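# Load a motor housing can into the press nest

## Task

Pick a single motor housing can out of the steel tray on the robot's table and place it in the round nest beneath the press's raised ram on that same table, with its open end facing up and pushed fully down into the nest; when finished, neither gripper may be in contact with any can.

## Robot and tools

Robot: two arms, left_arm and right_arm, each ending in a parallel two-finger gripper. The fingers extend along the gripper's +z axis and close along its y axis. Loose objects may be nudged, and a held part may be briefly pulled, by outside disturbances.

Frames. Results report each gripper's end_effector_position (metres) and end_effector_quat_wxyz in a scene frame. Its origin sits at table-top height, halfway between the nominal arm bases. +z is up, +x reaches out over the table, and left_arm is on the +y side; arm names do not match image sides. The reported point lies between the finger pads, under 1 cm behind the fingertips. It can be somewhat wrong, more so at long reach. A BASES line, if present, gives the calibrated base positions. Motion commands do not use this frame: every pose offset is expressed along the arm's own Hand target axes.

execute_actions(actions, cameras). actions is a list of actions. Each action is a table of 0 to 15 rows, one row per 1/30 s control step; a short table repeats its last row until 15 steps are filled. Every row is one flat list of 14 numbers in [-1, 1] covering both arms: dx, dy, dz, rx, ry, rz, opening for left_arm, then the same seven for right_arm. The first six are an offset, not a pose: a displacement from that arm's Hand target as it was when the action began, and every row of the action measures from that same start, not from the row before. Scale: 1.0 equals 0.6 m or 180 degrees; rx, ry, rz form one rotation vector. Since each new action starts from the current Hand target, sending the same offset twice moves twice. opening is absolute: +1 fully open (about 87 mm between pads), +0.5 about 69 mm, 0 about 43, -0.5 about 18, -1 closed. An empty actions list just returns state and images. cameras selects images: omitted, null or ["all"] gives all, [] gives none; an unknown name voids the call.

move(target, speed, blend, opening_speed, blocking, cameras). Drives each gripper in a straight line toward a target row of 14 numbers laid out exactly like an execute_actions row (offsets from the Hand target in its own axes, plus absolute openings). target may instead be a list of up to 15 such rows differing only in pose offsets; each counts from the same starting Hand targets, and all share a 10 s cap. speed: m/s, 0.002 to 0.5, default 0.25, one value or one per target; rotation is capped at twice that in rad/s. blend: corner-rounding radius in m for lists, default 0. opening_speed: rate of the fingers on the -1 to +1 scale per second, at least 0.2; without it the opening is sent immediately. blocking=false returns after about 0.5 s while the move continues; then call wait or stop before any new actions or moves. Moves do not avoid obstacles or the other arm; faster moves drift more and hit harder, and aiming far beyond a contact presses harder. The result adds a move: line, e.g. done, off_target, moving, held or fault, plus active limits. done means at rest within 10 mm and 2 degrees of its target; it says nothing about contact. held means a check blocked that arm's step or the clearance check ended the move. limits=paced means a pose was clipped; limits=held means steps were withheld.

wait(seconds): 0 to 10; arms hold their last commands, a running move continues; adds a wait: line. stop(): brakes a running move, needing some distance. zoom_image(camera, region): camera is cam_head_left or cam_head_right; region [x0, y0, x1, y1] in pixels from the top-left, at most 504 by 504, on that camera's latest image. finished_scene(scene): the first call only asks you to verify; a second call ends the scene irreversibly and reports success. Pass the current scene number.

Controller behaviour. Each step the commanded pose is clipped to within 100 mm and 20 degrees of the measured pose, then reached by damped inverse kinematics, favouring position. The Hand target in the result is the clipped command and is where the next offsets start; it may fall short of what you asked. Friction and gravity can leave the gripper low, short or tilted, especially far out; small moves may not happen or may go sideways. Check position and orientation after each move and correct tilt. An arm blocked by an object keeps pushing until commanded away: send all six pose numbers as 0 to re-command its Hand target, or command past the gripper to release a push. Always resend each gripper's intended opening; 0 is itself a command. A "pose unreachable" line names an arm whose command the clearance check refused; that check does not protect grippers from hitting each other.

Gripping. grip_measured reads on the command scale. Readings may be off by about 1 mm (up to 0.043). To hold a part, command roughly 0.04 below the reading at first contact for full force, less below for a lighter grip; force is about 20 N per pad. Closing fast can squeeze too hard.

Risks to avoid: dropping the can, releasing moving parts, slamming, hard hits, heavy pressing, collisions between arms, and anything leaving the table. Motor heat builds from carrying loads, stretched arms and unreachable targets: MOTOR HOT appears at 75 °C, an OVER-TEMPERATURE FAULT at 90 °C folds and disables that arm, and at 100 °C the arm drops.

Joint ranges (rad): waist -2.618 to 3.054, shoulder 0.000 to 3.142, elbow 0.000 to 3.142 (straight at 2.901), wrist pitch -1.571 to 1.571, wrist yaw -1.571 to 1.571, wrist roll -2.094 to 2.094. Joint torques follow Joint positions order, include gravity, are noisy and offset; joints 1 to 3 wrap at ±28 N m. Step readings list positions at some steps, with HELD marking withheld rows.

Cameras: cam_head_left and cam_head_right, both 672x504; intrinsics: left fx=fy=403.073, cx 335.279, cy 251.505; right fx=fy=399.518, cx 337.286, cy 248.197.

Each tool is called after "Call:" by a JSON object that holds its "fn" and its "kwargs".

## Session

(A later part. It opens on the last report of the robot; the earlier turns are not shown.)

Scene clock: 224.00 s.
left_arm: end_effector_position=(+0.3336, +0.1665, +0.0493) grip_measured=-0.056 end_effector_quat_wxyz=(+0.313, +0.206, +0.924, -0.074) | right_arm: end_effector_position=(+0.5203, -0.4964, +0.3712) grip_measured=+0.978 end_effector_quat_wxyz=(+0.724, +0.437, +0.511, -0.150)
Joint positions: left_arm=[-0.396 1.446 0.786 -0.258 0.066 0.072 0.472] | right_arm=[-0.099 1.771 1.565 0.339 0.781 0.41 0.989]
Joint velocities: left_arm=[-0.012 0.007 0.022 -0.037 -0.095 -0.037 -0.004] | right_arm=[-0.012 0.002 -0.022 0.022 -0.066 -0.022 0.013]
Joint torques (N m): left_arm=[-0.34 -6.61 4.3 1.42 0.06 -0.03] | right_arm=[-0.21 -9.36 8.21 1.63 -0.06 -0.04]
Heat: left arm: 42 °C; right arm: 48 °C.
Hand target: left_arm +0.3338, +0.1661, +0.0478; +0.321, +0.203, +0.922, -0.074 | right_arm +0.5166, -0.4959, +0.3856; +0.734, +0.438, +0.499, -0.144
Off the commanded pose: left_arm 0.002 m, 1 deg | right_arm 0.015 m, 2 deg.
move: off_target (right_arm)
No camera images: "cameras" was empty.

Call:
{"fn": "move", "kwargs": {"target": [0,0,0,0,0,0,0.2,0,0,0,0,0,0,1], "opening_speed": 0.5, "cameras": []}}

Call:
{"fn": "move", "kwargs": {"target": [0,0,-0.17,0,0,0,0.2,0,0,0,0,0,0,1], "speed": 0.12}}

Call:
{"fn": "zoom_image", "kwargs": {"camera": "cam_head_left", "region": [170, 150, 310, 290]}}

Call:
{"fn": "zoom_image", "kwargs": {"camera": "cam_head_right", "region": [170, 150, 310, 290]}}

Scene clock: 230.80 s.
left_arm: end_effector_position=(+0.3330, +0.1668, +0.0472) grip_measured=+0.200 end_effector_quat_wxyz=(+0.314, +0.206, +0.924, -0.074) | right_arm: end_effector_position=(+0.5203, -0.4964, +0.3712) grip_measured=+0.978 end_effector_quat_wxyz=(+0.724, +0.437, +0.511, -0.150)
Joint positions: left_arm=[-0.396 1.446 0.775 -0.245 0.066 0.072 0.6] | right_arm=[-0.099 1.771 1.565 0.339 0.781 0.41 0.989]
Joint velocities: left_arm=[0.012 0.002 -0.017 0.022 -0.051 0.037 0.006] | right_arm=[0.007 -0.007 0.012 0.051 -0.037 0.081 -0.024]
Joint torques (N m): left_arm=[-0.34 -6.6 4.97 1.35 0.06 -0.01] | right_arm=[-0.23 -9.35 8.21 1.63 -0.06 -0.04]
Heat: left arm: 41 °C; right arm: 48 °C.
Hand target: left_arm +0.3338, +0.1662, +0.0478; +0.321, +0.203, +0.922, -0.073 | right_arm +0.5166, -0.4959, +0.3856; +0.734, +0.438, +0.499, -0.144
Off the commanded pose: left_arm 0.001 m, 1 deg | right_arm 0.015 m, 2 deg.
move: off_target (right_arm)
No camera images: "cameras" was empty.

Scene clock: 232.43 s.
left_arm: end_effector_position=(+0.2734, +0.1924, +0.1184) grip_measured=+0.200 end_effector_quat_wxyz=(+0.309, +0.201, +0.927, -0.071) | right_arm: end_effector_position=(+0.5203, -0.4964, +0.3712) grip_measured=+0.978 end_effector_quat_wxyz=(+0.724, +0.437, +0.511, -0.150)
Joint positions: left_arm=[-0.382 1.109 0.842 -0.662 0.066 0.077 0.6] | right_arm=[-0.099 1.771 1.565 0.339 0.781 0.41 0.989]
Joint velocities: left_arm=[-0.017 0.002 -0.002 0.007 0.051 0.022 0.001] | right_arm=[-0.002 -0.007 -0.017 -0.022 -0.051 0.095 0.003]
Joint torques (N m): left_arm=[0.66 -4.41 8.46 0.97 0.17 0.17] | right_arm=[-0.23 -9.36 8.21 1.63 -0.06 -0.04]
Heat: left arm: 42 °C; right arm: 48 °C.
Hand target: left_arm +0.2772, +0.1923, +0.1300; +0.321, +0.203, +0.922, -0.073 | right_arm +0.5166, -0.4959, +0.3856; +0.734, +0.438, +0.499, -0.144
Off the commanded pose: left_arm 0.010 m, 2 deg | right_arm 0.015 m, 2 deg.
move: off_target (right_arm)

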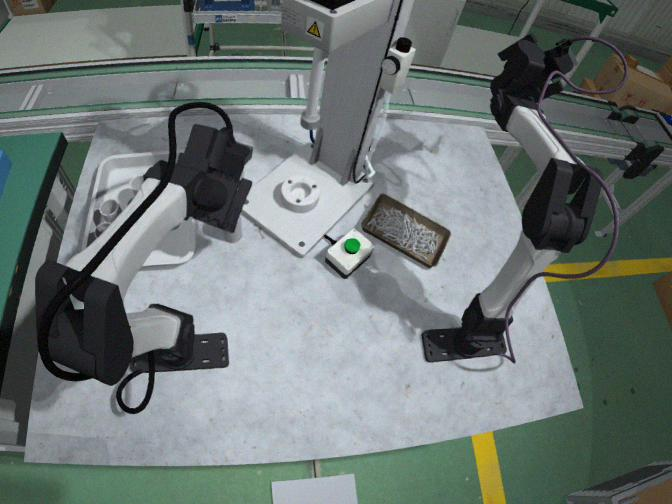

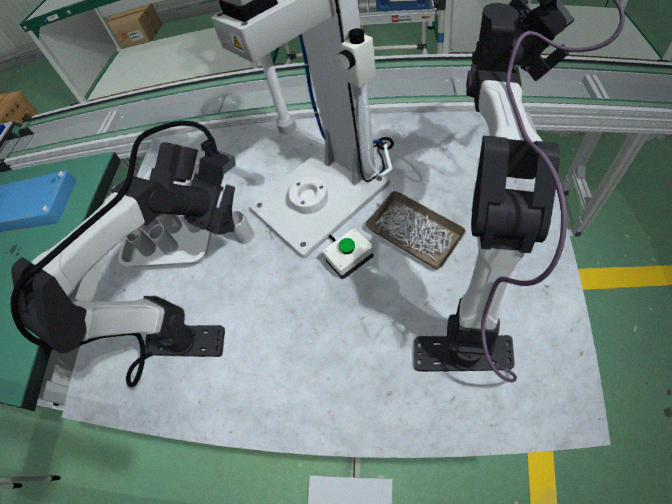

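Scaled by 3.600.

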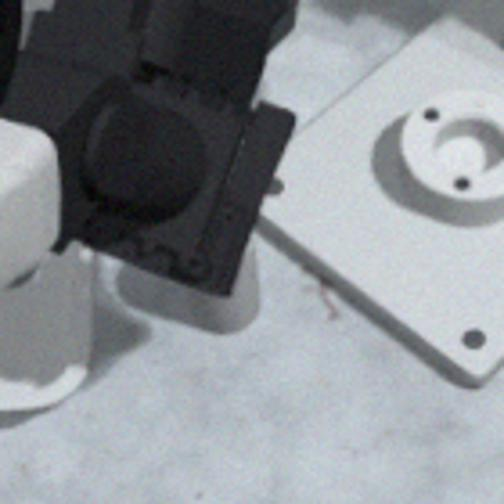

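Scaled by 3.600.

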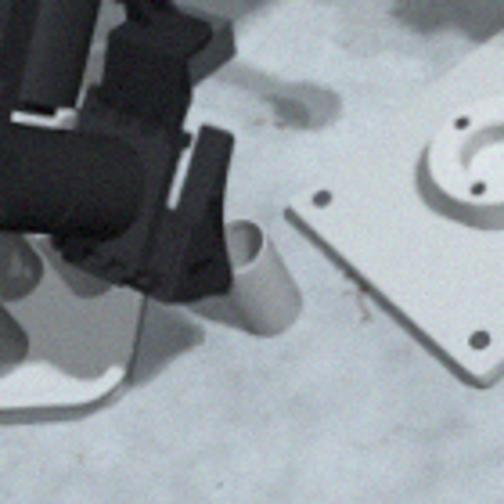

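Call:
{"fn": "move", "kwargs": {"target": [-0.0855,0.002,0.057,0,-0.153,0,0.2,0,0,0,0,0,0,1], "speed": 0.15}}

Call:
{"fn": "zoom_image", "kwargs": {"camera": "cam_head_left", "region": [170, 150, 310, 290]}}

Call:
{"fn": "zoom_image", "kwargs": {"camera": "cam_head_right", "region": [170, 150, 310, 290]}}

Scene clock: 243.13 s.
left_arm: end_effector_position=(+0.3318, +0.1677, +0.1366) grip_measured=+0.200 end_effector_quat_wxyz=(+0.528, +0.187, +0.820, -0.115) | right_arm: end_effector_position=(+0.5203, -0.4964, +0.3712) grip_measured=+0.978 end_effector_quat_wxyz=(+0.724, +0.437, +0.511, -0.150)
Joint positions: left_arm=[-0.371 1.01 0.535 0.044 0.11 0.061 0.6] | right_arm=[-0.099 1.771 1.565 0.339 0.781 0.41 0.989]
Joint velocities: left_arm=[0.012 0.007 -0.002 -0.007 -0.051 -0.066 0.011] | right_arm=[0.012 -0.007 -0.017 0.037 0.037 -0.066 -0.013]
Joint torques (N m): left_arm=[0.65 -3.06 5.67 1.74 0.25 -0.08] | right_arm=[-0.23 -9.35 8.21 1.63 -0.06 -0.04]
Heat: left arm: 43 °C; right arm: 48 °C.
Hand target: left_arm +0.3319, +0.1678, +0.1356; +0.531, +0.183, +0.819, -0.120 | right_arm +0.5166, -0.4959, +0.3856; +0.734, +0.438, +0.499, -0.144
Off the commanded pose: left_arm 0.002 m, 1 deg | right_arm 0.015 m, 2 deg.
move: off_target (right_arm)

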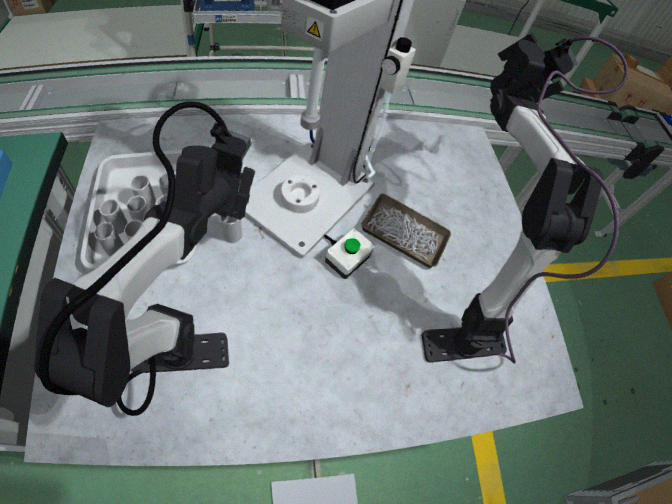

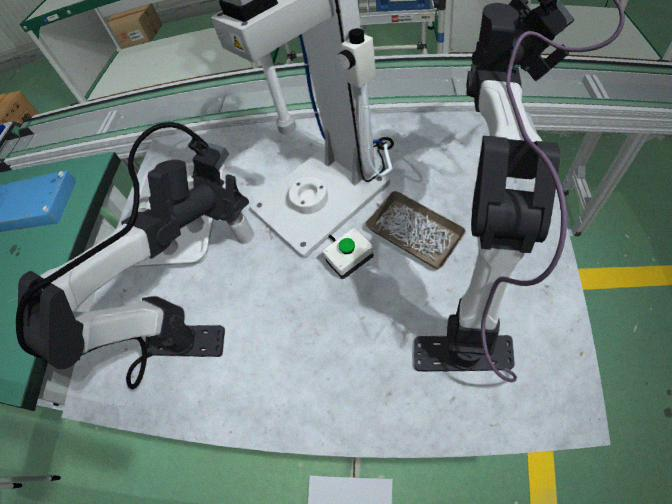

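Scaled by 3.600.

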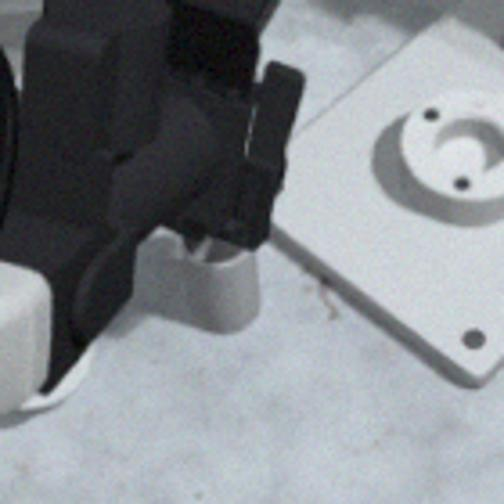

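Scaled by 3.600.

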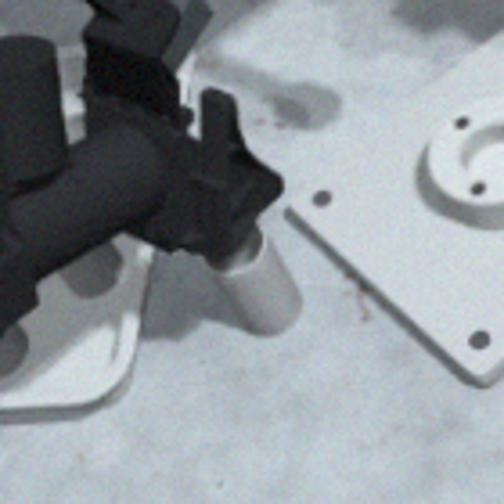

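Call:
{"fn": "move", "kwargs": {"target": [0.0762,0,0.034,0,0,0,0.2,0,0,0,0,0,0,1], "speed": 0.08}}

Call:
{"fn": "zoom_image", "kwargs": {"camera": "cam_head_right", "region": [170, 150, 310, 290]}}

Scene clock: 248.57 s.
left_arm: end_effector_position=(+0.3313, +0.1675, +0.0884) grip_measured=+0.200 end_effector_quat_wxyz=(+0.532, +0.188, +0.818, -0.116) | right_arm: end_effector_position=(+0.5203, -0.4964, +0.3712) grip_measured=+0.978 end_effector_quat_wxyz=(+0.724, +0.437, +0.511, -0.150)
Joint positions: left_arm=[-0.371 1.108 0.366 0.32 0.112 0.061 0.6] | right_arm=[-0.099 1.771 1.565 0.339 0.781 0.41 0.989]
Joint velocities: left_arm=[-0.002 -0.002 -0.002 0.037 -0.007 -0.022 0.001] | right_arm=[0.007 -0.022 0.012 -0.051 0.022 0.095 0.003]
Joint torques (N m): left_arm=[0.76 -2.13 5.42 1.76 0.24 -0.05] | right_arm=[-0.23 -9.35 8.21 1.63 -0.06 -0.04]
Heat: left arm: 43 °C; right arm: 48 °C.
Hand target: left_arm +0.3316, +0.1684, +0.0854; +0.531, +0.183, +0.819, -0.120 | right_arm +0.5166, -0.4959, +0.3856; +0.734, +0.438, +0.499, -0.144
Off the commanded pose: left_arm 0.003 m, 1 deg | right_arm 0.015 m, 2 deg.
move: off_target (right_arm)

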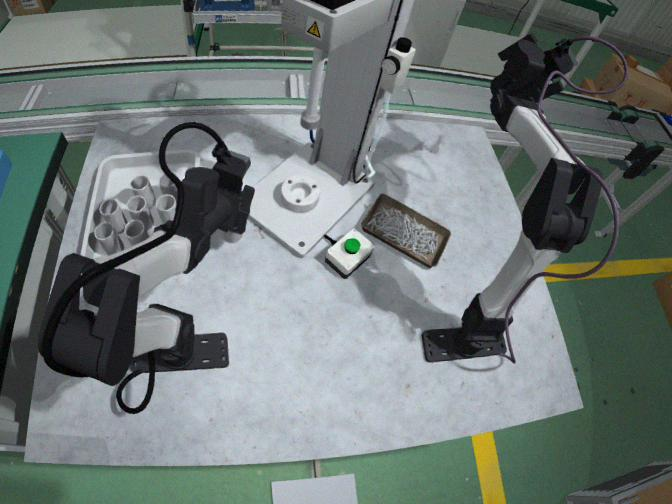

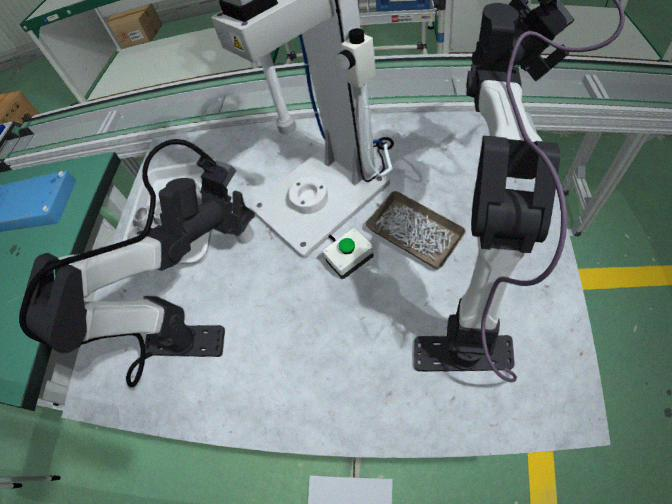

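Scaled by 3.600.

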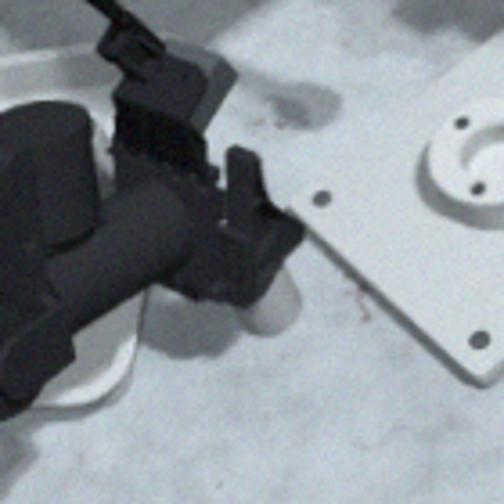

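Call:
{"fn": "move", "kwargs": {"target": [0.053,0,0.0237,0,0,0,0.2,0,0,0,0,0,0,1], "speed": 0.06}}

Call:
{"fn": "zoom_image", "kwargs": {"camera": "cam_head_right", "region": [170, 150, 310, 290]}}

Scene clock: 253.47 s.
left_arm: end_effector_position=(+0.3321, +0.1683, +0.0530) grip_measured=+0.200 end_effector_quat_wxyz=(+0.532, +0.187, +0.818, -0.116) | right_arm: end_effector_position=(+0.5203, -0.4964, +0.3712) grip_measured=+0.978 end_effector_quat_wxyz=(+0.724, +0.437, +0.511, -0.150)
Joint positions: left_arm=[-0.367 1.26 0.269 0.569 0.114 0.061 0.6] | right_arm=[-0.099 1.771 1.565 0.339 0.781 0.41 0.989]
Joint velocities: left_arm=[-0.017 -0.012 0.002 -0.051 -0.081 -0.081 0.004] | right_arm=[0.002 -0.002 0.022 0.022 -0.037 -0.007 -0.018]
Joint torques (N m): left_arm=[0.68 -2.54 4.46 1.78 0.22 -0.08] | right_arm=[-0.21 -9.35 8.21 1.63 -0.06 -0.04]
Heat: left arm: 42 °C; right arm: 48 °C.
Hand target: left_arm +0.3313, +0.1689, +0.0500; +0.531, +0.183, +0.819, -0.120 | right_arm +0.5166, -0.4959, +0.3856; +0.734, +0.438, +0.499, -0.144
Off the commanded pose: left_arm 0.003 m, 1 deg | right_arm 0.015 m, 2 deg.
move: off_target (right_arm)

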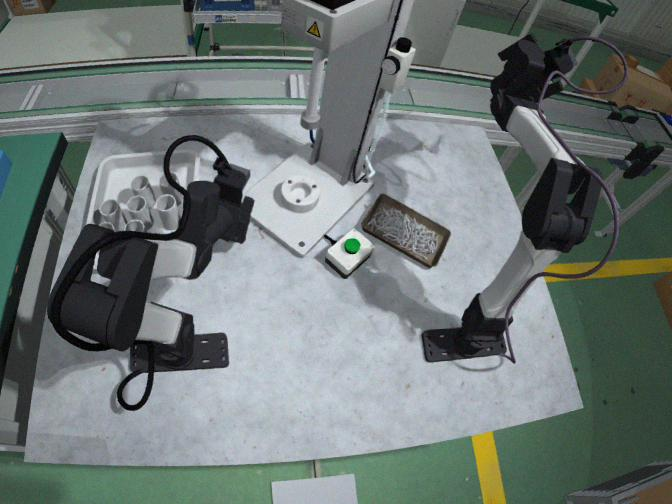

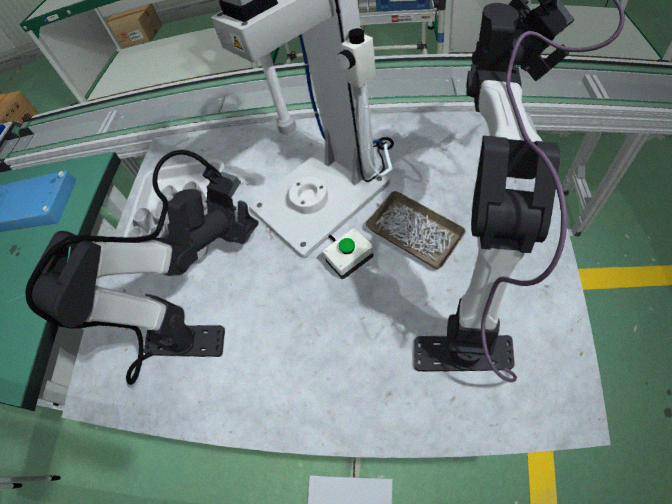

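Scaled by 3.600.

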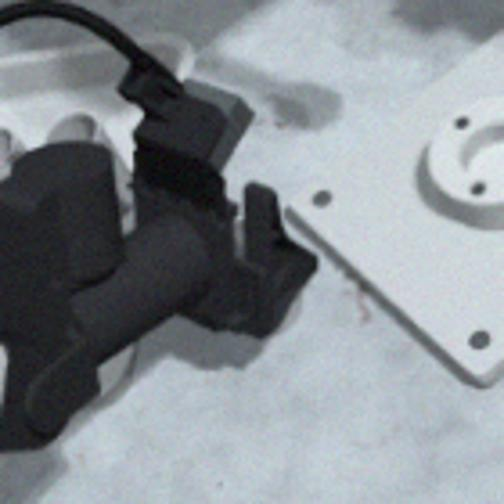

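Close.

Call:
{"fn": "move", "kwargs": {"target": [0,0,0,0,0,0,-0.25,0,0,0,0,0,0,1], "opening_speed": 0.3, "cameras": []}}

Scene clock: 257.27 s.
left_arm: end_effector_position=(+0.3317, +0.1671, +0.0532) grip_measured=-0.043 end_effector_quat_wxyz=(+0.532, +0.188, +0.817, -0.119) | right_arm: end_effector_position=(+0.5203, -0.4964, +0.3712) grip_measured=+0.978 end_effector_quat_wxyz=(+0.724, +0.437, +0.511, -0.150)
Joint positions: left_arm=[-0.367 1.26 0.269 0.57 0.121 0.06 0.478] | right_arm=[-0.099 1.771 1.565 0.339 0.781 0.41 0.989]
Joint velocities: left_arm=[0.007 -0.012 0.002 -0.007 -0.022 -0.037 -0.001] | right_arm=[-0.012 0.002 -0.002 -0.037 0.007 0.037 0.024]
Joint torques (N m): left_arm=[0.68 -2.52 4.41 1.77 0.16 -0.03] | right_arm=[-0.23 -9.36 8.21 1.63 -0.06 -0.04]
Heat: left arm: 42 °C; right arm: 48 °C.
Hand target: left_arm +0.3313, +0.1689, +0.0500; +0.531, +0.183, +0.819, -0.120 | right_arm +0.5166, -0.4959, +0.3856; +0.734, +0.438, +0.499, -0.144
Off the commanded pose: left_arm 0.004 m, 1 deg | right_arm 0.015 m, 2 deg.
move: off_target (right_arm)
No camera images: "cameras" was empty.

Call:
{"fn": "move", "kwargs": {"target": [[-0.0914,0,-0.041,0,0,0,-0.25,0,0,0,0,0,0,1],[-0.17,-0.10,0.115,0,0,0,-0.25,0,0,0,0,0,0,1]], "speed": 0.12, "blend": 0.02}}

Call:
{"fn": "zoom_image", "kwargs": {"camera": "cam_head_left", "region": [230, 110, 350, 230]}}

Call:
{"fn": "zoom_image", "kwargs": {"camera": "cam_head_right", "region": [230, 110, 350, 230]}}

Scene clock: 268.10 s.
left_arm: end_effector_position=(+0.3869, +0.0772, +0.0931) grip_measured=-0.043 end_effector_quat_wxyz=(+0.503, +0.191, +0.835, -0.117) | right_arm: end_effector_position=(+0.5203, -0.4964, +0.3712) grip_measured=+0.978 end_effector_quat_wxyz=(+0.724, +0.437, +0.511, -0.150)
Joint positions: left_arm=[-0.606 1.519 0.734 0.297 -0.088 -0.051 0.478] | right_arm=[-0.099 1.771 1.565 0.339 0.781 0.41 0.989]
Joint velocities: left_arm=[-0.007 0.002 0.012 -0.051 0.022 -0.051 -0.004] | right_arm=[-0.002 0.002 -0.017 -0.022 -0.037 0.066 -0.003]
Joint torques (N m): left_arm=[-0.38 -6.15 8.76 1.9 -0.1 -0.11] | right_arm=[-0.23 -9.36 8.21 1.63 -0.06 -0.04]
Heat: left arm: 41 °C; right arm: 48 °C.
Hand target: left_arm +0.4009, +0.0680, +0.1122; +0.529, +0.180, +0.820, -0.125 | right_arm +0.5166, -0.4959, +0.3856; +0.734, +0.438, +0.499, -0.144
Off the commanded pose: left_arm 0.027 m, 4 deg | right_arm 0.015 m, 2 deg.
move: off_target (left_arm, right_arm)

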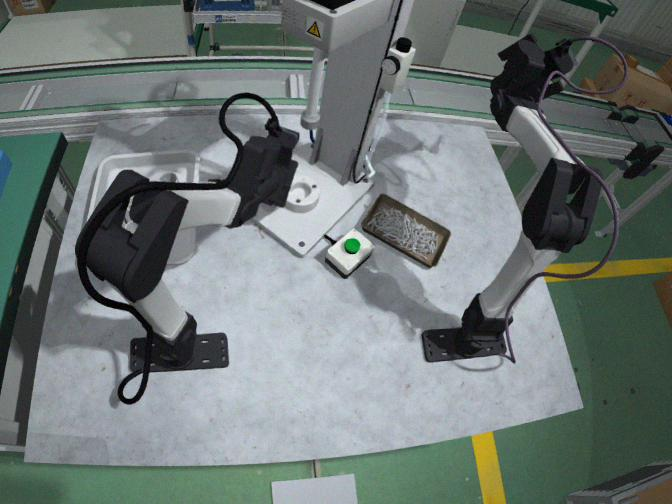

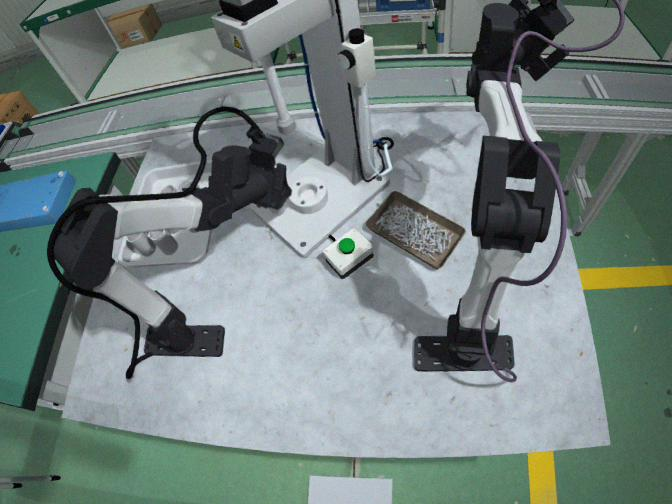

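Scaled by 4.200.

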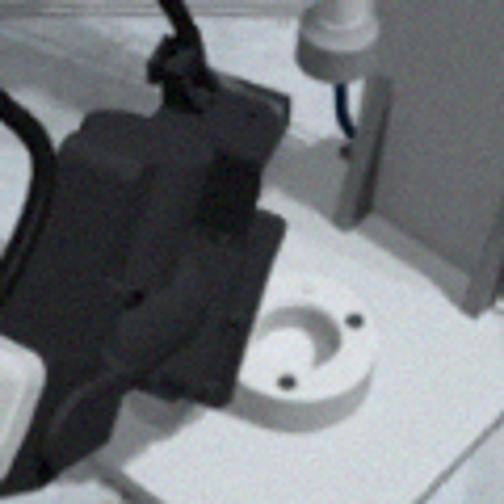

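Scaled by 4.200.

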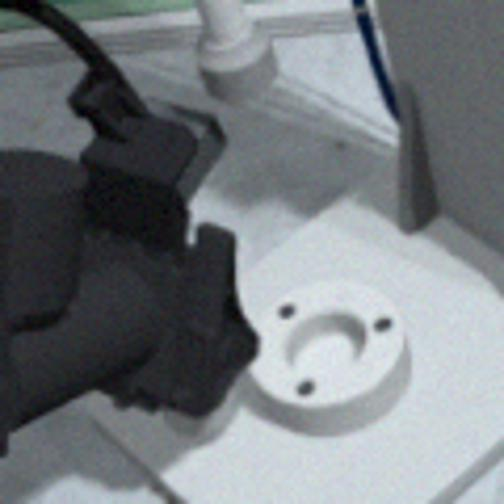

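Call:
{"fn": "move", "kwargs": {"target": [-0.0205,0.032,-0.0075,0.254,0,0.1136,-0.25,0,0,0,0,0,0,1], "speed": 0.15}}

Call:
{"fn": "zoom_image", "kwargs": {"camera": "cam_head_left", "region": [230, 110, 350, 230]}}

Call:
{"fn": "zoom_image", "kwargs": {"camera": "cam_head_right", "region": [230, 110, 350, 230]}}

Scene clock: 286.57 s.
left_arm: end_effector_position=(+0.4021, +0.0891, +0.1128) grip_measured=-0.043 end_effector_quat_wxyz=(+0.416, +0.507, +0.679, -0.330) | right_arm: end_effector_position=(+0.5203, -0.4964, +0.3712) grip_measured=+0.978 end_effector_quat_wxyz=(+0.724, +0.437, +0.511, -0.150)
Joint positions: left_arm=[-0.233 1.757 1.149 -0.243 0.953 0.72 0.478] | right_arm=[-0.099 1.771 1.565 0.339 0.781 0.41 0.989]
Joint velocities: left_arm=[-0.012 -0.002 -0.002 -0.095 0.081 -0.051 -0.001] | right_arm=[-0.022 -0.007 -0.017 0.007 -0.037 0.051 -0.008]
Joint torques (N m): left_arm=[0.72 -7.97 8.83 0.99 0.66 0.19] | right_arm=[-0.23 -9.36 8.2 1.63 -0.06 -0.04]
Heat: left arm: 45 °C; right arm: 48 °C.
Hand target: left_arm +0.4107, +0.0876, +0.1231; +0.428, +0.513, +0.666, -0.331 | right_arm +0.5166, -0.4959, +0.3856; +0.734, +0.438, +0.499, -0.144
Off the commanded pose: left_arm 0.015 m, 3 deg | right_arm 0.015 m, 2 deg.
move: off_target (left_arm, right_arm)

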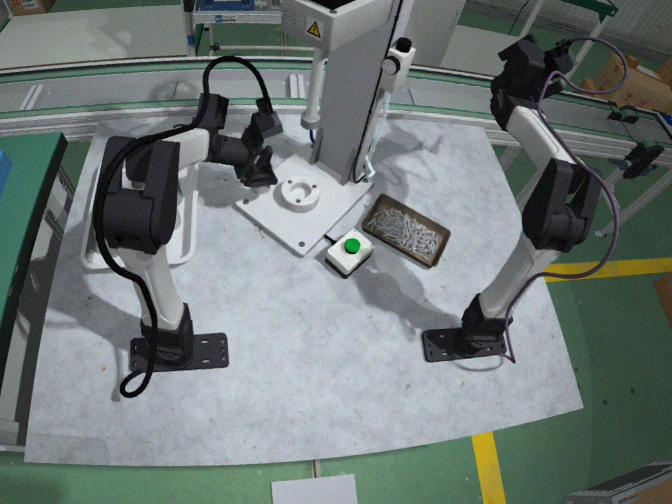

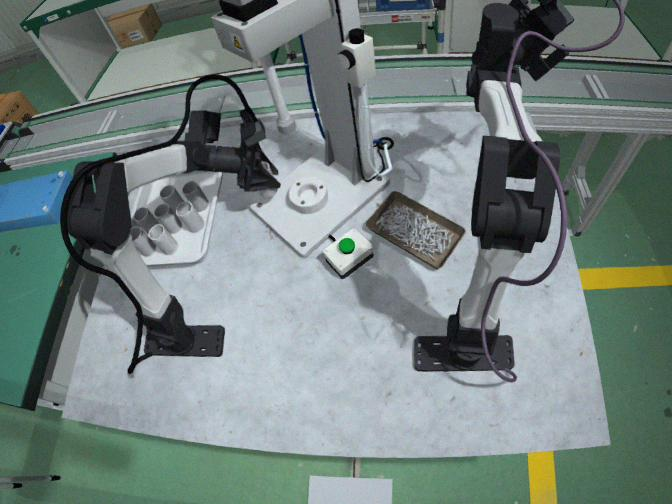

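Scaled by 4.200.

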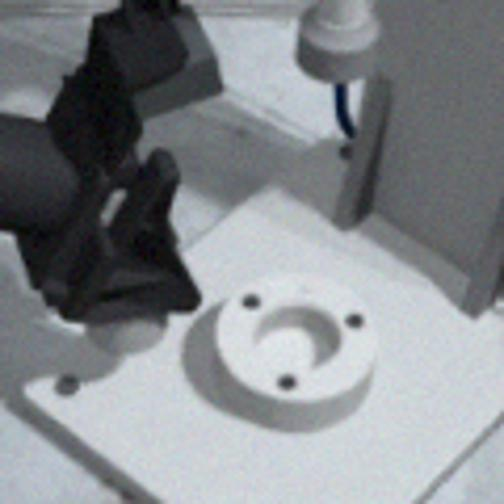

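Scaled by 4.200.

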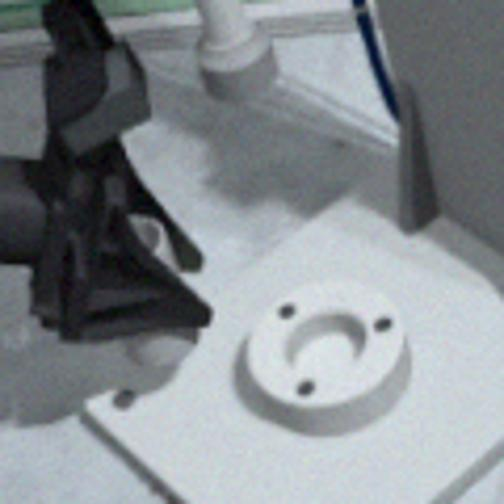

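Call:
{"fn": "move", "kwargs": {"target": [-0.0515,-0.006,0.0885,0,-0.01,0.011,-0.25,0,0,0,0,0,0,1], "speed": 0.1}}

Call:
{"fn": "zoom_image", "kwargs": {"camera": "cam_head_left", "region": [250, 130, 350, 230]}}

Call:
{"fn": "zoom_image", "kwargs": {"camera": "cam_head_right", "region": [250, 130, 350, 230]}}

Scene clock: 303.13 s.
left_arm: end_effector_position=(+0.4058, +0.0457, +0.1132) grip_measured=-0.043 end_effector_quat_wxyz=(+0.424, +0.520, +0.655, -0.348) | right_arm: end_effector_position=(+0.5203, -0.4964, +0.3712) grip_measured=+0.978 end_effector_quat_wxyz=(+0.724, +0.437, +0.511, -0.150)
Joint positions: left_arm=[-0.329 1.812 1.173 -0.108 0.943 0.627 0.478] | right_arm=[-0.099 1.771 1.565 0.339 0.781 0.41 0.989]
Joint velocities: left_arm=[0.007 0.002 -0.007 -0.007 -0.037 0.066 0.001] | right_arm=[-0.002 -0.017 -0.007 -0.022 -0.007 0.051 0.008]
Joint torques (N m): left_arm=[-3.48 -8.39 10.06 1.68 0.01 -0.65] | right_arm=[-0.23 -9.36 8.21 1.63 -0.06 -0.04]
Heat: left arm: 47 °C; right arm: 48 °C.
Hand target: left_arm +0.4223, +0.0269, +0.1293; +0.445, +0.518, +0.650, -0.334 | right_arm +0.5166, -0.4959, +0.3856; +0.734, +0.438, +0.499, -0.144
Off the commanded pose: left_arm 0.030 m, 3 deg | right_arm 0.015 m, 2 deg.
move: off_target (left_arm, right_arm)

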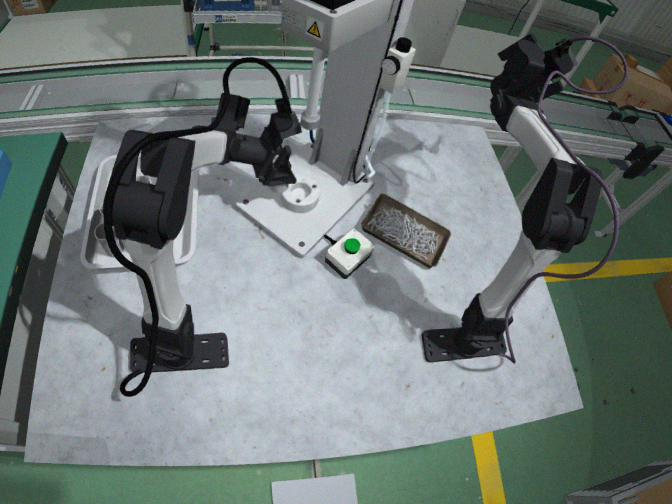

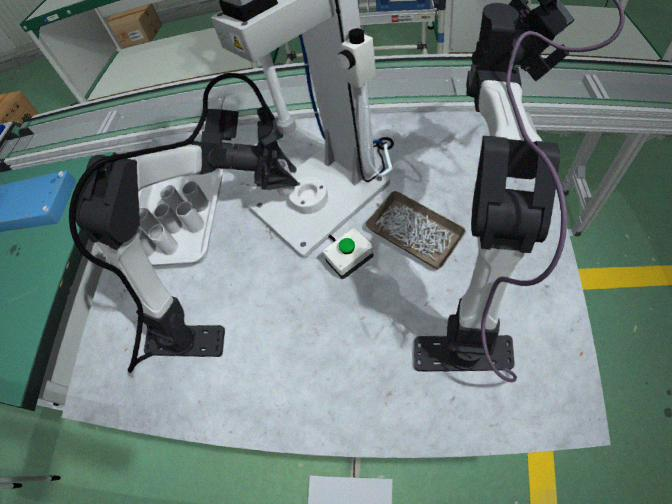

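Scaled by 5.040.

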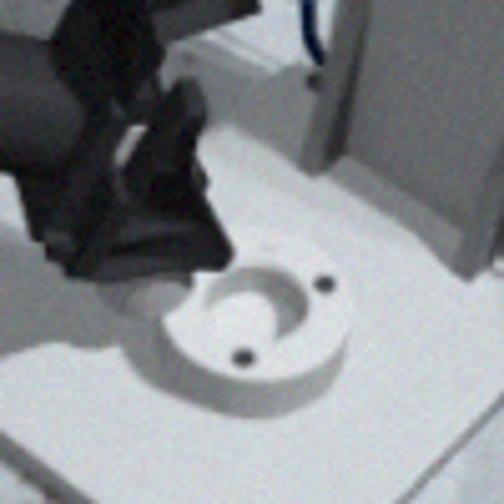

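Scaled by 5.040.

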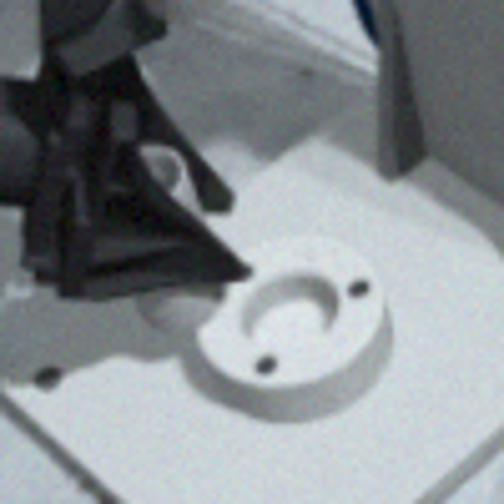

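Call:
{"fn": "move", "kwargs": {"target": [-0.039,0.011,-0.058,0,0,0,-0.25,0,0,0,0,0,0,1], "speed": 0.1}}

Call:
{"fn": "zoom_image", "kwargs": {"camera": "cam_head_left", "region": [230, 90, 350, 210]}}

Call:
{"fn": "zoom_image", "kwargs": {"camera": "cam_head_right", "region": [230, 90, 350, 210]}}

Scene clock: 311.30 s.
left_arm: end_effector_position=(+0.4159, +0.0515, +0.1349) grip_measured=-0.043 end_effector_quat_wxyz=(+0.416, +0.511, +0.669, -0.344) | right_arm: end_effector_position=(+0.5203, -0.4964, +0.3712) grip_measured=+0.978 end_effector_quat_wxyz=(+0.724, +0.437, +0.511, -0.150)
Joint positions: left_arm=[-0.314 1.813 1.283 -0.244 0.931 0.626 0.478] | right_arm=[-0.099 1.771 1.565 0.339 0.781 0.41 0.989]
Joint velocities: left_arm=[-0.012 -0.012 0.002 -0.007 -0.037 -0.007 -0.018] | right_arm=[0.007 -0.002 -0.017 -0.007 0.022 -0.022 -0.008]
Joint torques (N m): left_arm=[0.34 -13.74 8.59 1.14 0.49 0.09] | right_arm=[-0.23 -9.35 8.21 1.63 -0.06 -0.04]
Heat: left arm: 48 °C; right arm: 49 °C.
Hand target: left_arm +0.4226, +0.0506, +0.1644; +0.445, +0.519, +0.650, -0.333 | right_arm +0.5166, -0.4959, +0.3856; +0.734, +0.438, +0.499, -0.144
Off the commanded pose: left_arm 0.030 m, 4 deg | right_arm 0.015 m, 2 deg.
move: off_target (left_arm, right_arm)

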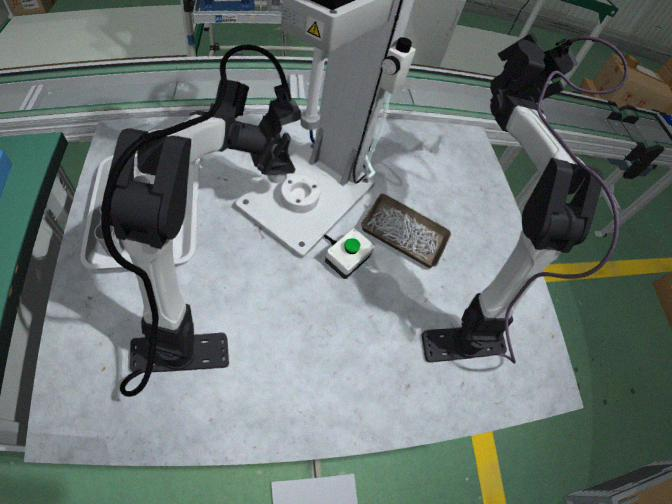

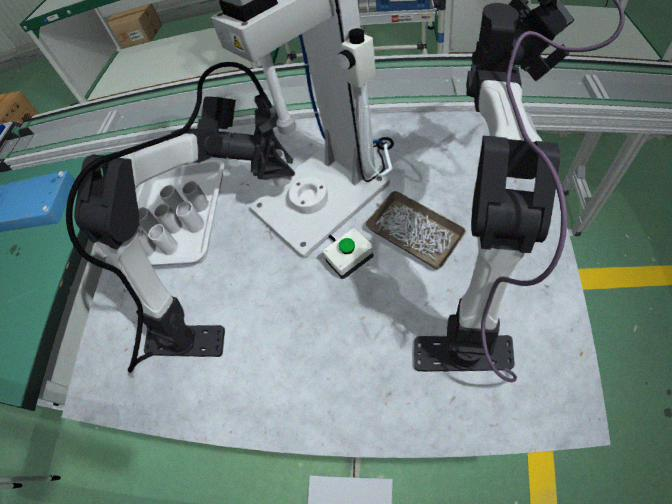

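Scaled by 4.200.

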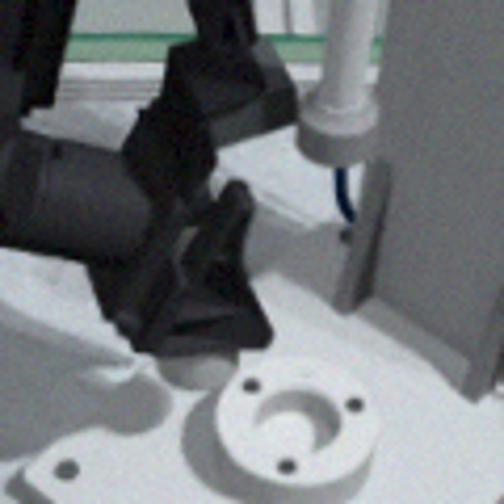

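Scaled by 4.200.

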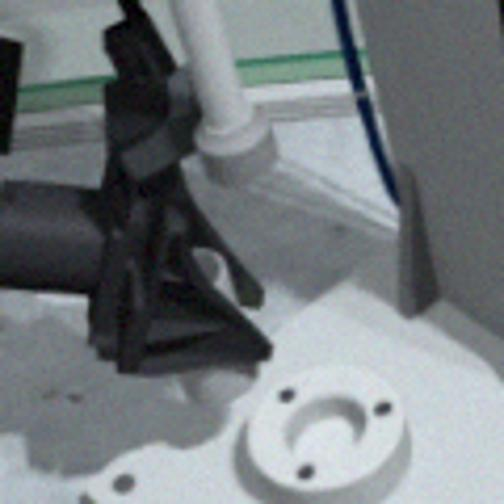

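Call:
{"fn": "move", "kwargs": {"target": [-0.0335,-0.061,0.059,0,0,0.018,-0.25,0,0,0,0,0,0,1], "speed": 0.1}}

Call:
{"fn": "zoom_image", "kwargs": {"camera": "cam_head_left", "region": [250, 130, 350, 230]}}

Call:
{"fn": "zoom_image", "kwargs": {"camera": "cam_head_right", "region": [250, 130, 350, 230]}}

Scene clock: 321.20 s.
left_arm: end_effector_position=(+0.4269, +0.0385, +0.1402) grip_measured=-0.043 end_effector_quat_wxyz=(+0.437, +0.473, +0.707, -0.292) | right_arm: end_effector_position=(+0.5203, -0.4964, +0.3712) grip_measured=+0.978 end_effector_quat_wxyz=(+0.724, +0.437, +0.511, -0.150)
Joint positions: left_arm=[-0.384 1.773 1.246 -0.12 0.734 0.47 0.478] | right_arm=[-0.099 1.771 1.565 0.339 0.781 0.41 0.989]
Joint velocities: left_arm=[-0.007 0.002 0.022 -0.051 -0.022 0.007 -0.001] | right_arm=[-0.007 -0.022 0.002 -0.037 0.022 -0.007 -0.008]
Joint torques (N m): left_arm=[-6.37 -15.23 4.98 1.42 1.18 0.9] | right_arm=[-0.23 -9.36 8.21 1.63 -0.06 -0.04]
Heat: left arm: 47 °C; right arm: 49 °C.
Hand target: left_arm +0.3964, +0.0019, +0.1692; +0.454, +0.535, +0.634, -0.323 | right_arm +0.5166, -0.4959, +0.3856; +0.734, +0.438, +0.499, -0.144
Off the commanded pose: left_arm 0.055 m, 12 deg | right_arm 0.015 m, 2 deg.
move: off_target (left_arm, right_arm)

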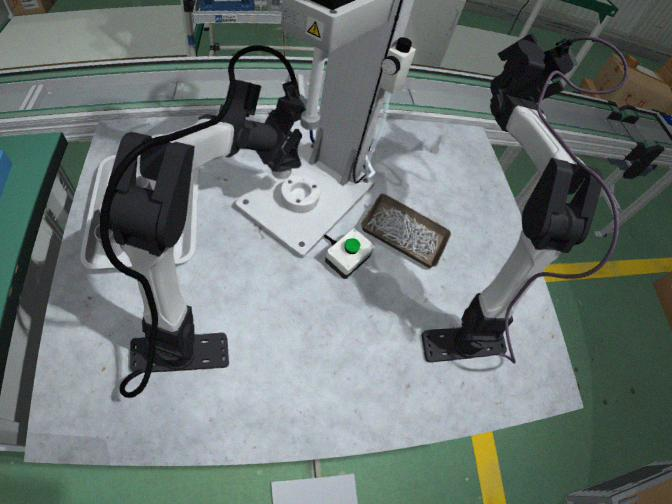

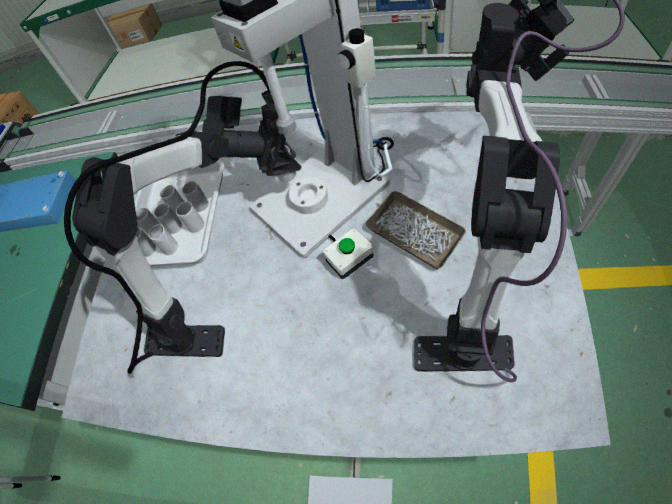

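Scaled by 5.040.

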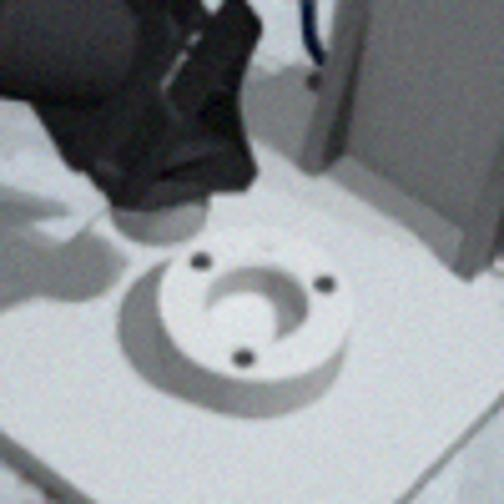

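Scaled by 5.040.

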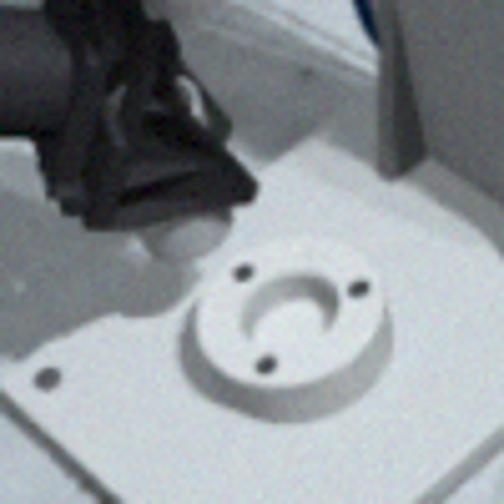

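Call:
{"fn": "move", "kwargs": {"target": [0.048,0.064,-0.1116,0,0,0,-0.25,0,0,0,0,0,0,1], "speed": 0.12}}

Scene clock: 337.37 s.
left_arm: end_effector_position=(+0.4123, +0.0853, +0.1464) grip_measured=-0.043 end_effector_quat_wxyz=(+0.430, +0.527, +0.658, -0.325) | right_arm: end_effector_position=(+0.5203, -0.4964, +0.3712) grip_measured=+0.978 end_effector_quat_wxyz=(+0.724, +0.437, +0.511, -0.150)
Joint positions: left_arm=[-0.234 1.752 1.27 -0.356 0.97 0.769 0.478] | right_arm=[-0.099 1.771 1.565 0.339 0.781 0.41 0.989]
Joint velocities: left_arm=[0.007 -0.012 -0.007 -0.022 -0.037 0.037 0.006] | right_arm=[0.017 0.002 0.012 -0.081 -0.037 -0.037 -0.003]
Joint torques (N m): left_arm=[0.1 -11.37 9.02 1.08 0.65 0.16] | right_arm=[-0.21 -9.35 8.21 1.63 -0.06 -0.04]
Heat: left arm: 47 °C; right arm: 49 °C.
Hand target: left_arm +0.4183, +0.0823, +0.1710; +0.454, +0.537, +0.635, -0.319 | right_arm +0.5166, -0.4959, +0.3856; +0.734, +0.438, +0.499, -0.144
Off the commanded pose: left_arm 0.025 m, 4 deg | right_arm 0.015 m, 2 deg.
move: off_target (left_arm, right_arm)

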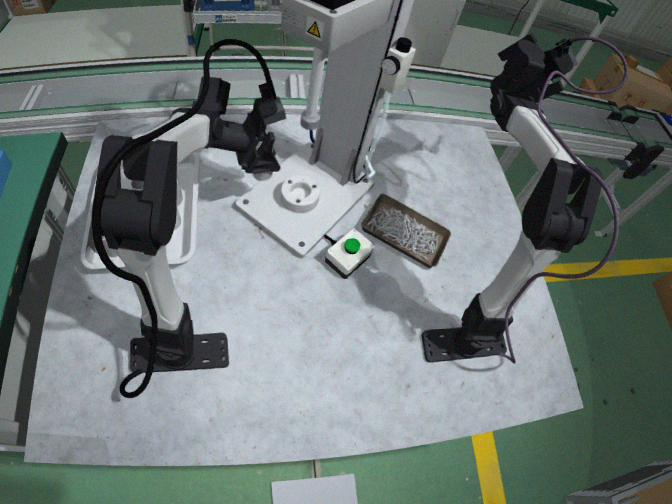

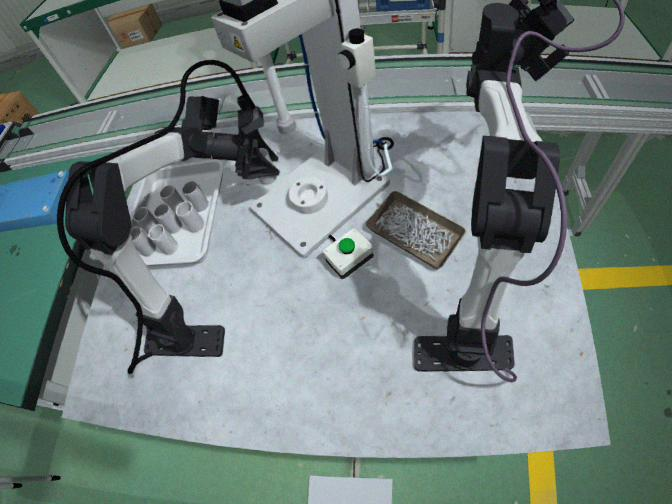

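Call:
{"fn": "move", "kwargs": {"target": [0.125,-0.09,-0.141,-0.255,0.023,-0.106,-0.25,0,0,0,0,0,0,1], "speed": 0.2}}

Call:
{"fn": "move", "kwargs": {"target": [0,0,0,0,0,0,-0.25,0,0,0,0,0,0,1]}}

Scene clock: 349.57 s.
left_arm: end_effector_position=(+0.3407, +0.1767, +0.1231) grip_measured=-0.043 end_effector_quat_wxyz=(+0.527, +0.224, +0.814, -0.100) | right_arm: end_effector_position=(+0.5203, -0.4964, +0.3712) grip_measured=+0.978 end_effector_quat_wxyz=(+0.724, +0.437, +0.511, -0.150)
Joint positions: left_arm=[-0.317 1.066 0.514 0.105 0.173 0.164 0.478] | right_arm=[-0.099 1.771 1.565 0.339 0.781 0.41 0.989]
Joint velocities: left_arm=[-0.007 -0.002 -0.027 0.007 -0.037 -0.037 0.009] | right_arm=[-0.012 -0.007 -0.007 0.022 -0.022 -0.037 -0.008]
Joint torques (N m): left_arm=[-0.61 -5.11 6.11 1.93 0.08 -0.1] | right_arm=[-0.23 -9.36 8.21 1.63 -0.06 -0.04]
Heat: left arm: 47 °C; right arm: 49 °C.
Hand target: left_arm +0.3444, +0.1746, +0.1348; +0.548, +0.219, +0.801, -0.100 | right_arm +0.5166, -0.4959, +0.3856; +0.734, +0.438, +0.499, -0.144
Off the commanded pose: left_arm 0.008 m, 3 deg | right_arm 0.015 m, 2 deg.
move: off_target (left_arm, right_arm)

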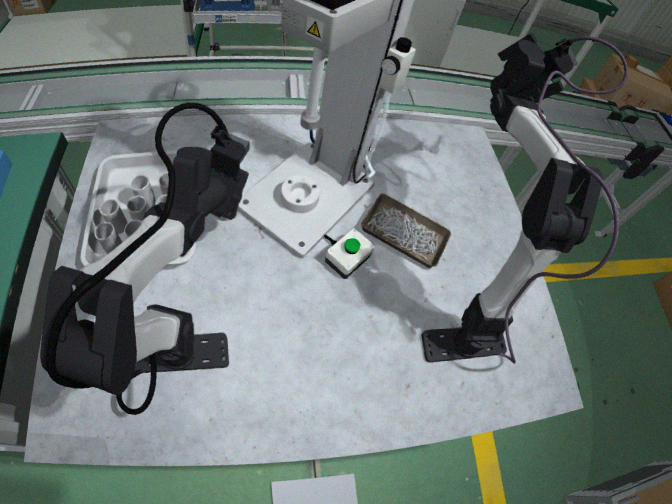

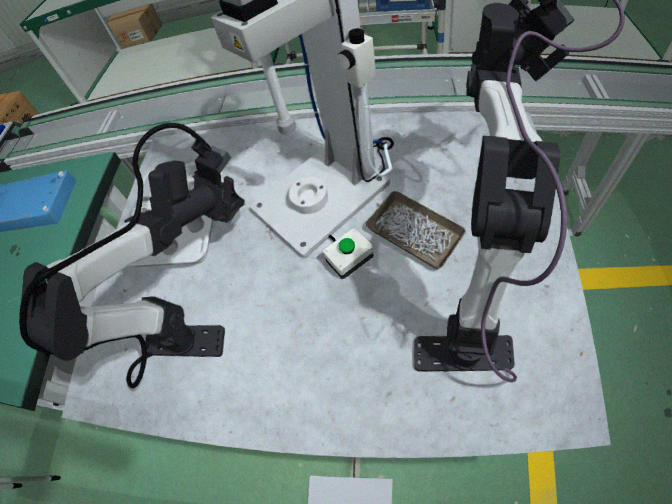

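Scene clock: 350.27 s.
left_arm: end_effector_position=(+0.3408, +0.1768, +0.1231) grip_measured=-0.043 end_effector_quat_wxyz=(+0.527, +0.224, +0.814, -0.099) | right_arm: end_effector_position=(+0.5203, -0.4964, +0.3712) grip_measured=+0.978 end_effector_quat_wxyz=(+0.724, +0.437, +0.511, -0.150)
Joint positions: left_arm=[-0.317 1.066 0.514 0.105 0.173 0.164 0.478] | right_arm=[-0.099 1.771 1.565 0.339 0.781 0.41 0.989]
Joint velocities: left_arm=[-0.007 -0.002 -0.012 0.037 -0.022 0.022 -0.001] | right_arm=[-0.002 -0.017 -0.017 0.007 -0.007 -0.037 0.003]
Joint torques (N m): left_arm=[-0.54 -5.19 6.01 1.93 0.06 -0.06] | right_arm=[-0.23 -9.36 8.21 1.63 -0.06 -0.04]
Heat: left arm: 47 °C; right arm: 49 °C.
Hand target: left_arm +0.3444, +0.1747, +0.1348; +0.548, +0.219, +0.801, -0.100 | right_arm +0.5166, -0.4959, +0.3856; +0.734, +0.438, +0.499, -0.144
Off the commanded pose: left_arm 0.012 m, 3 deg | right_arm 0.015 m, 2 deg.
move: off_target (left_arm, right_arm)

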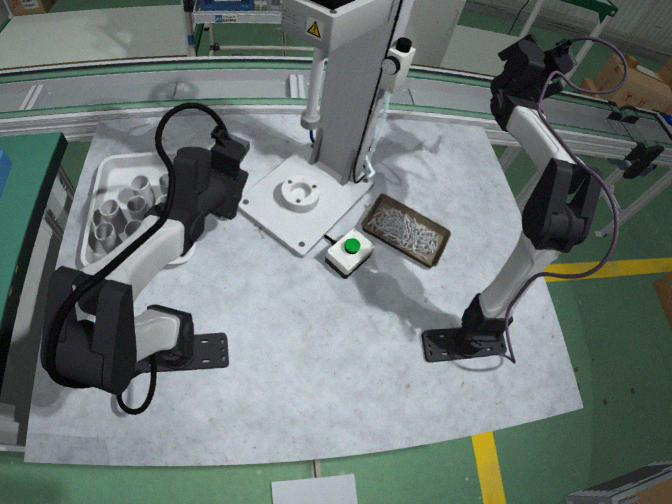

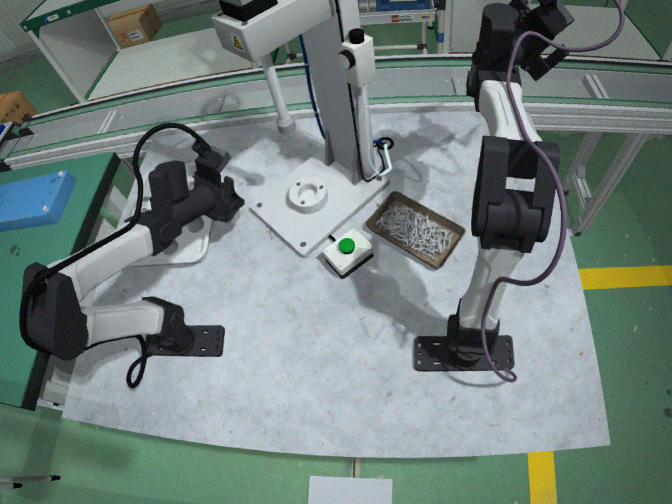

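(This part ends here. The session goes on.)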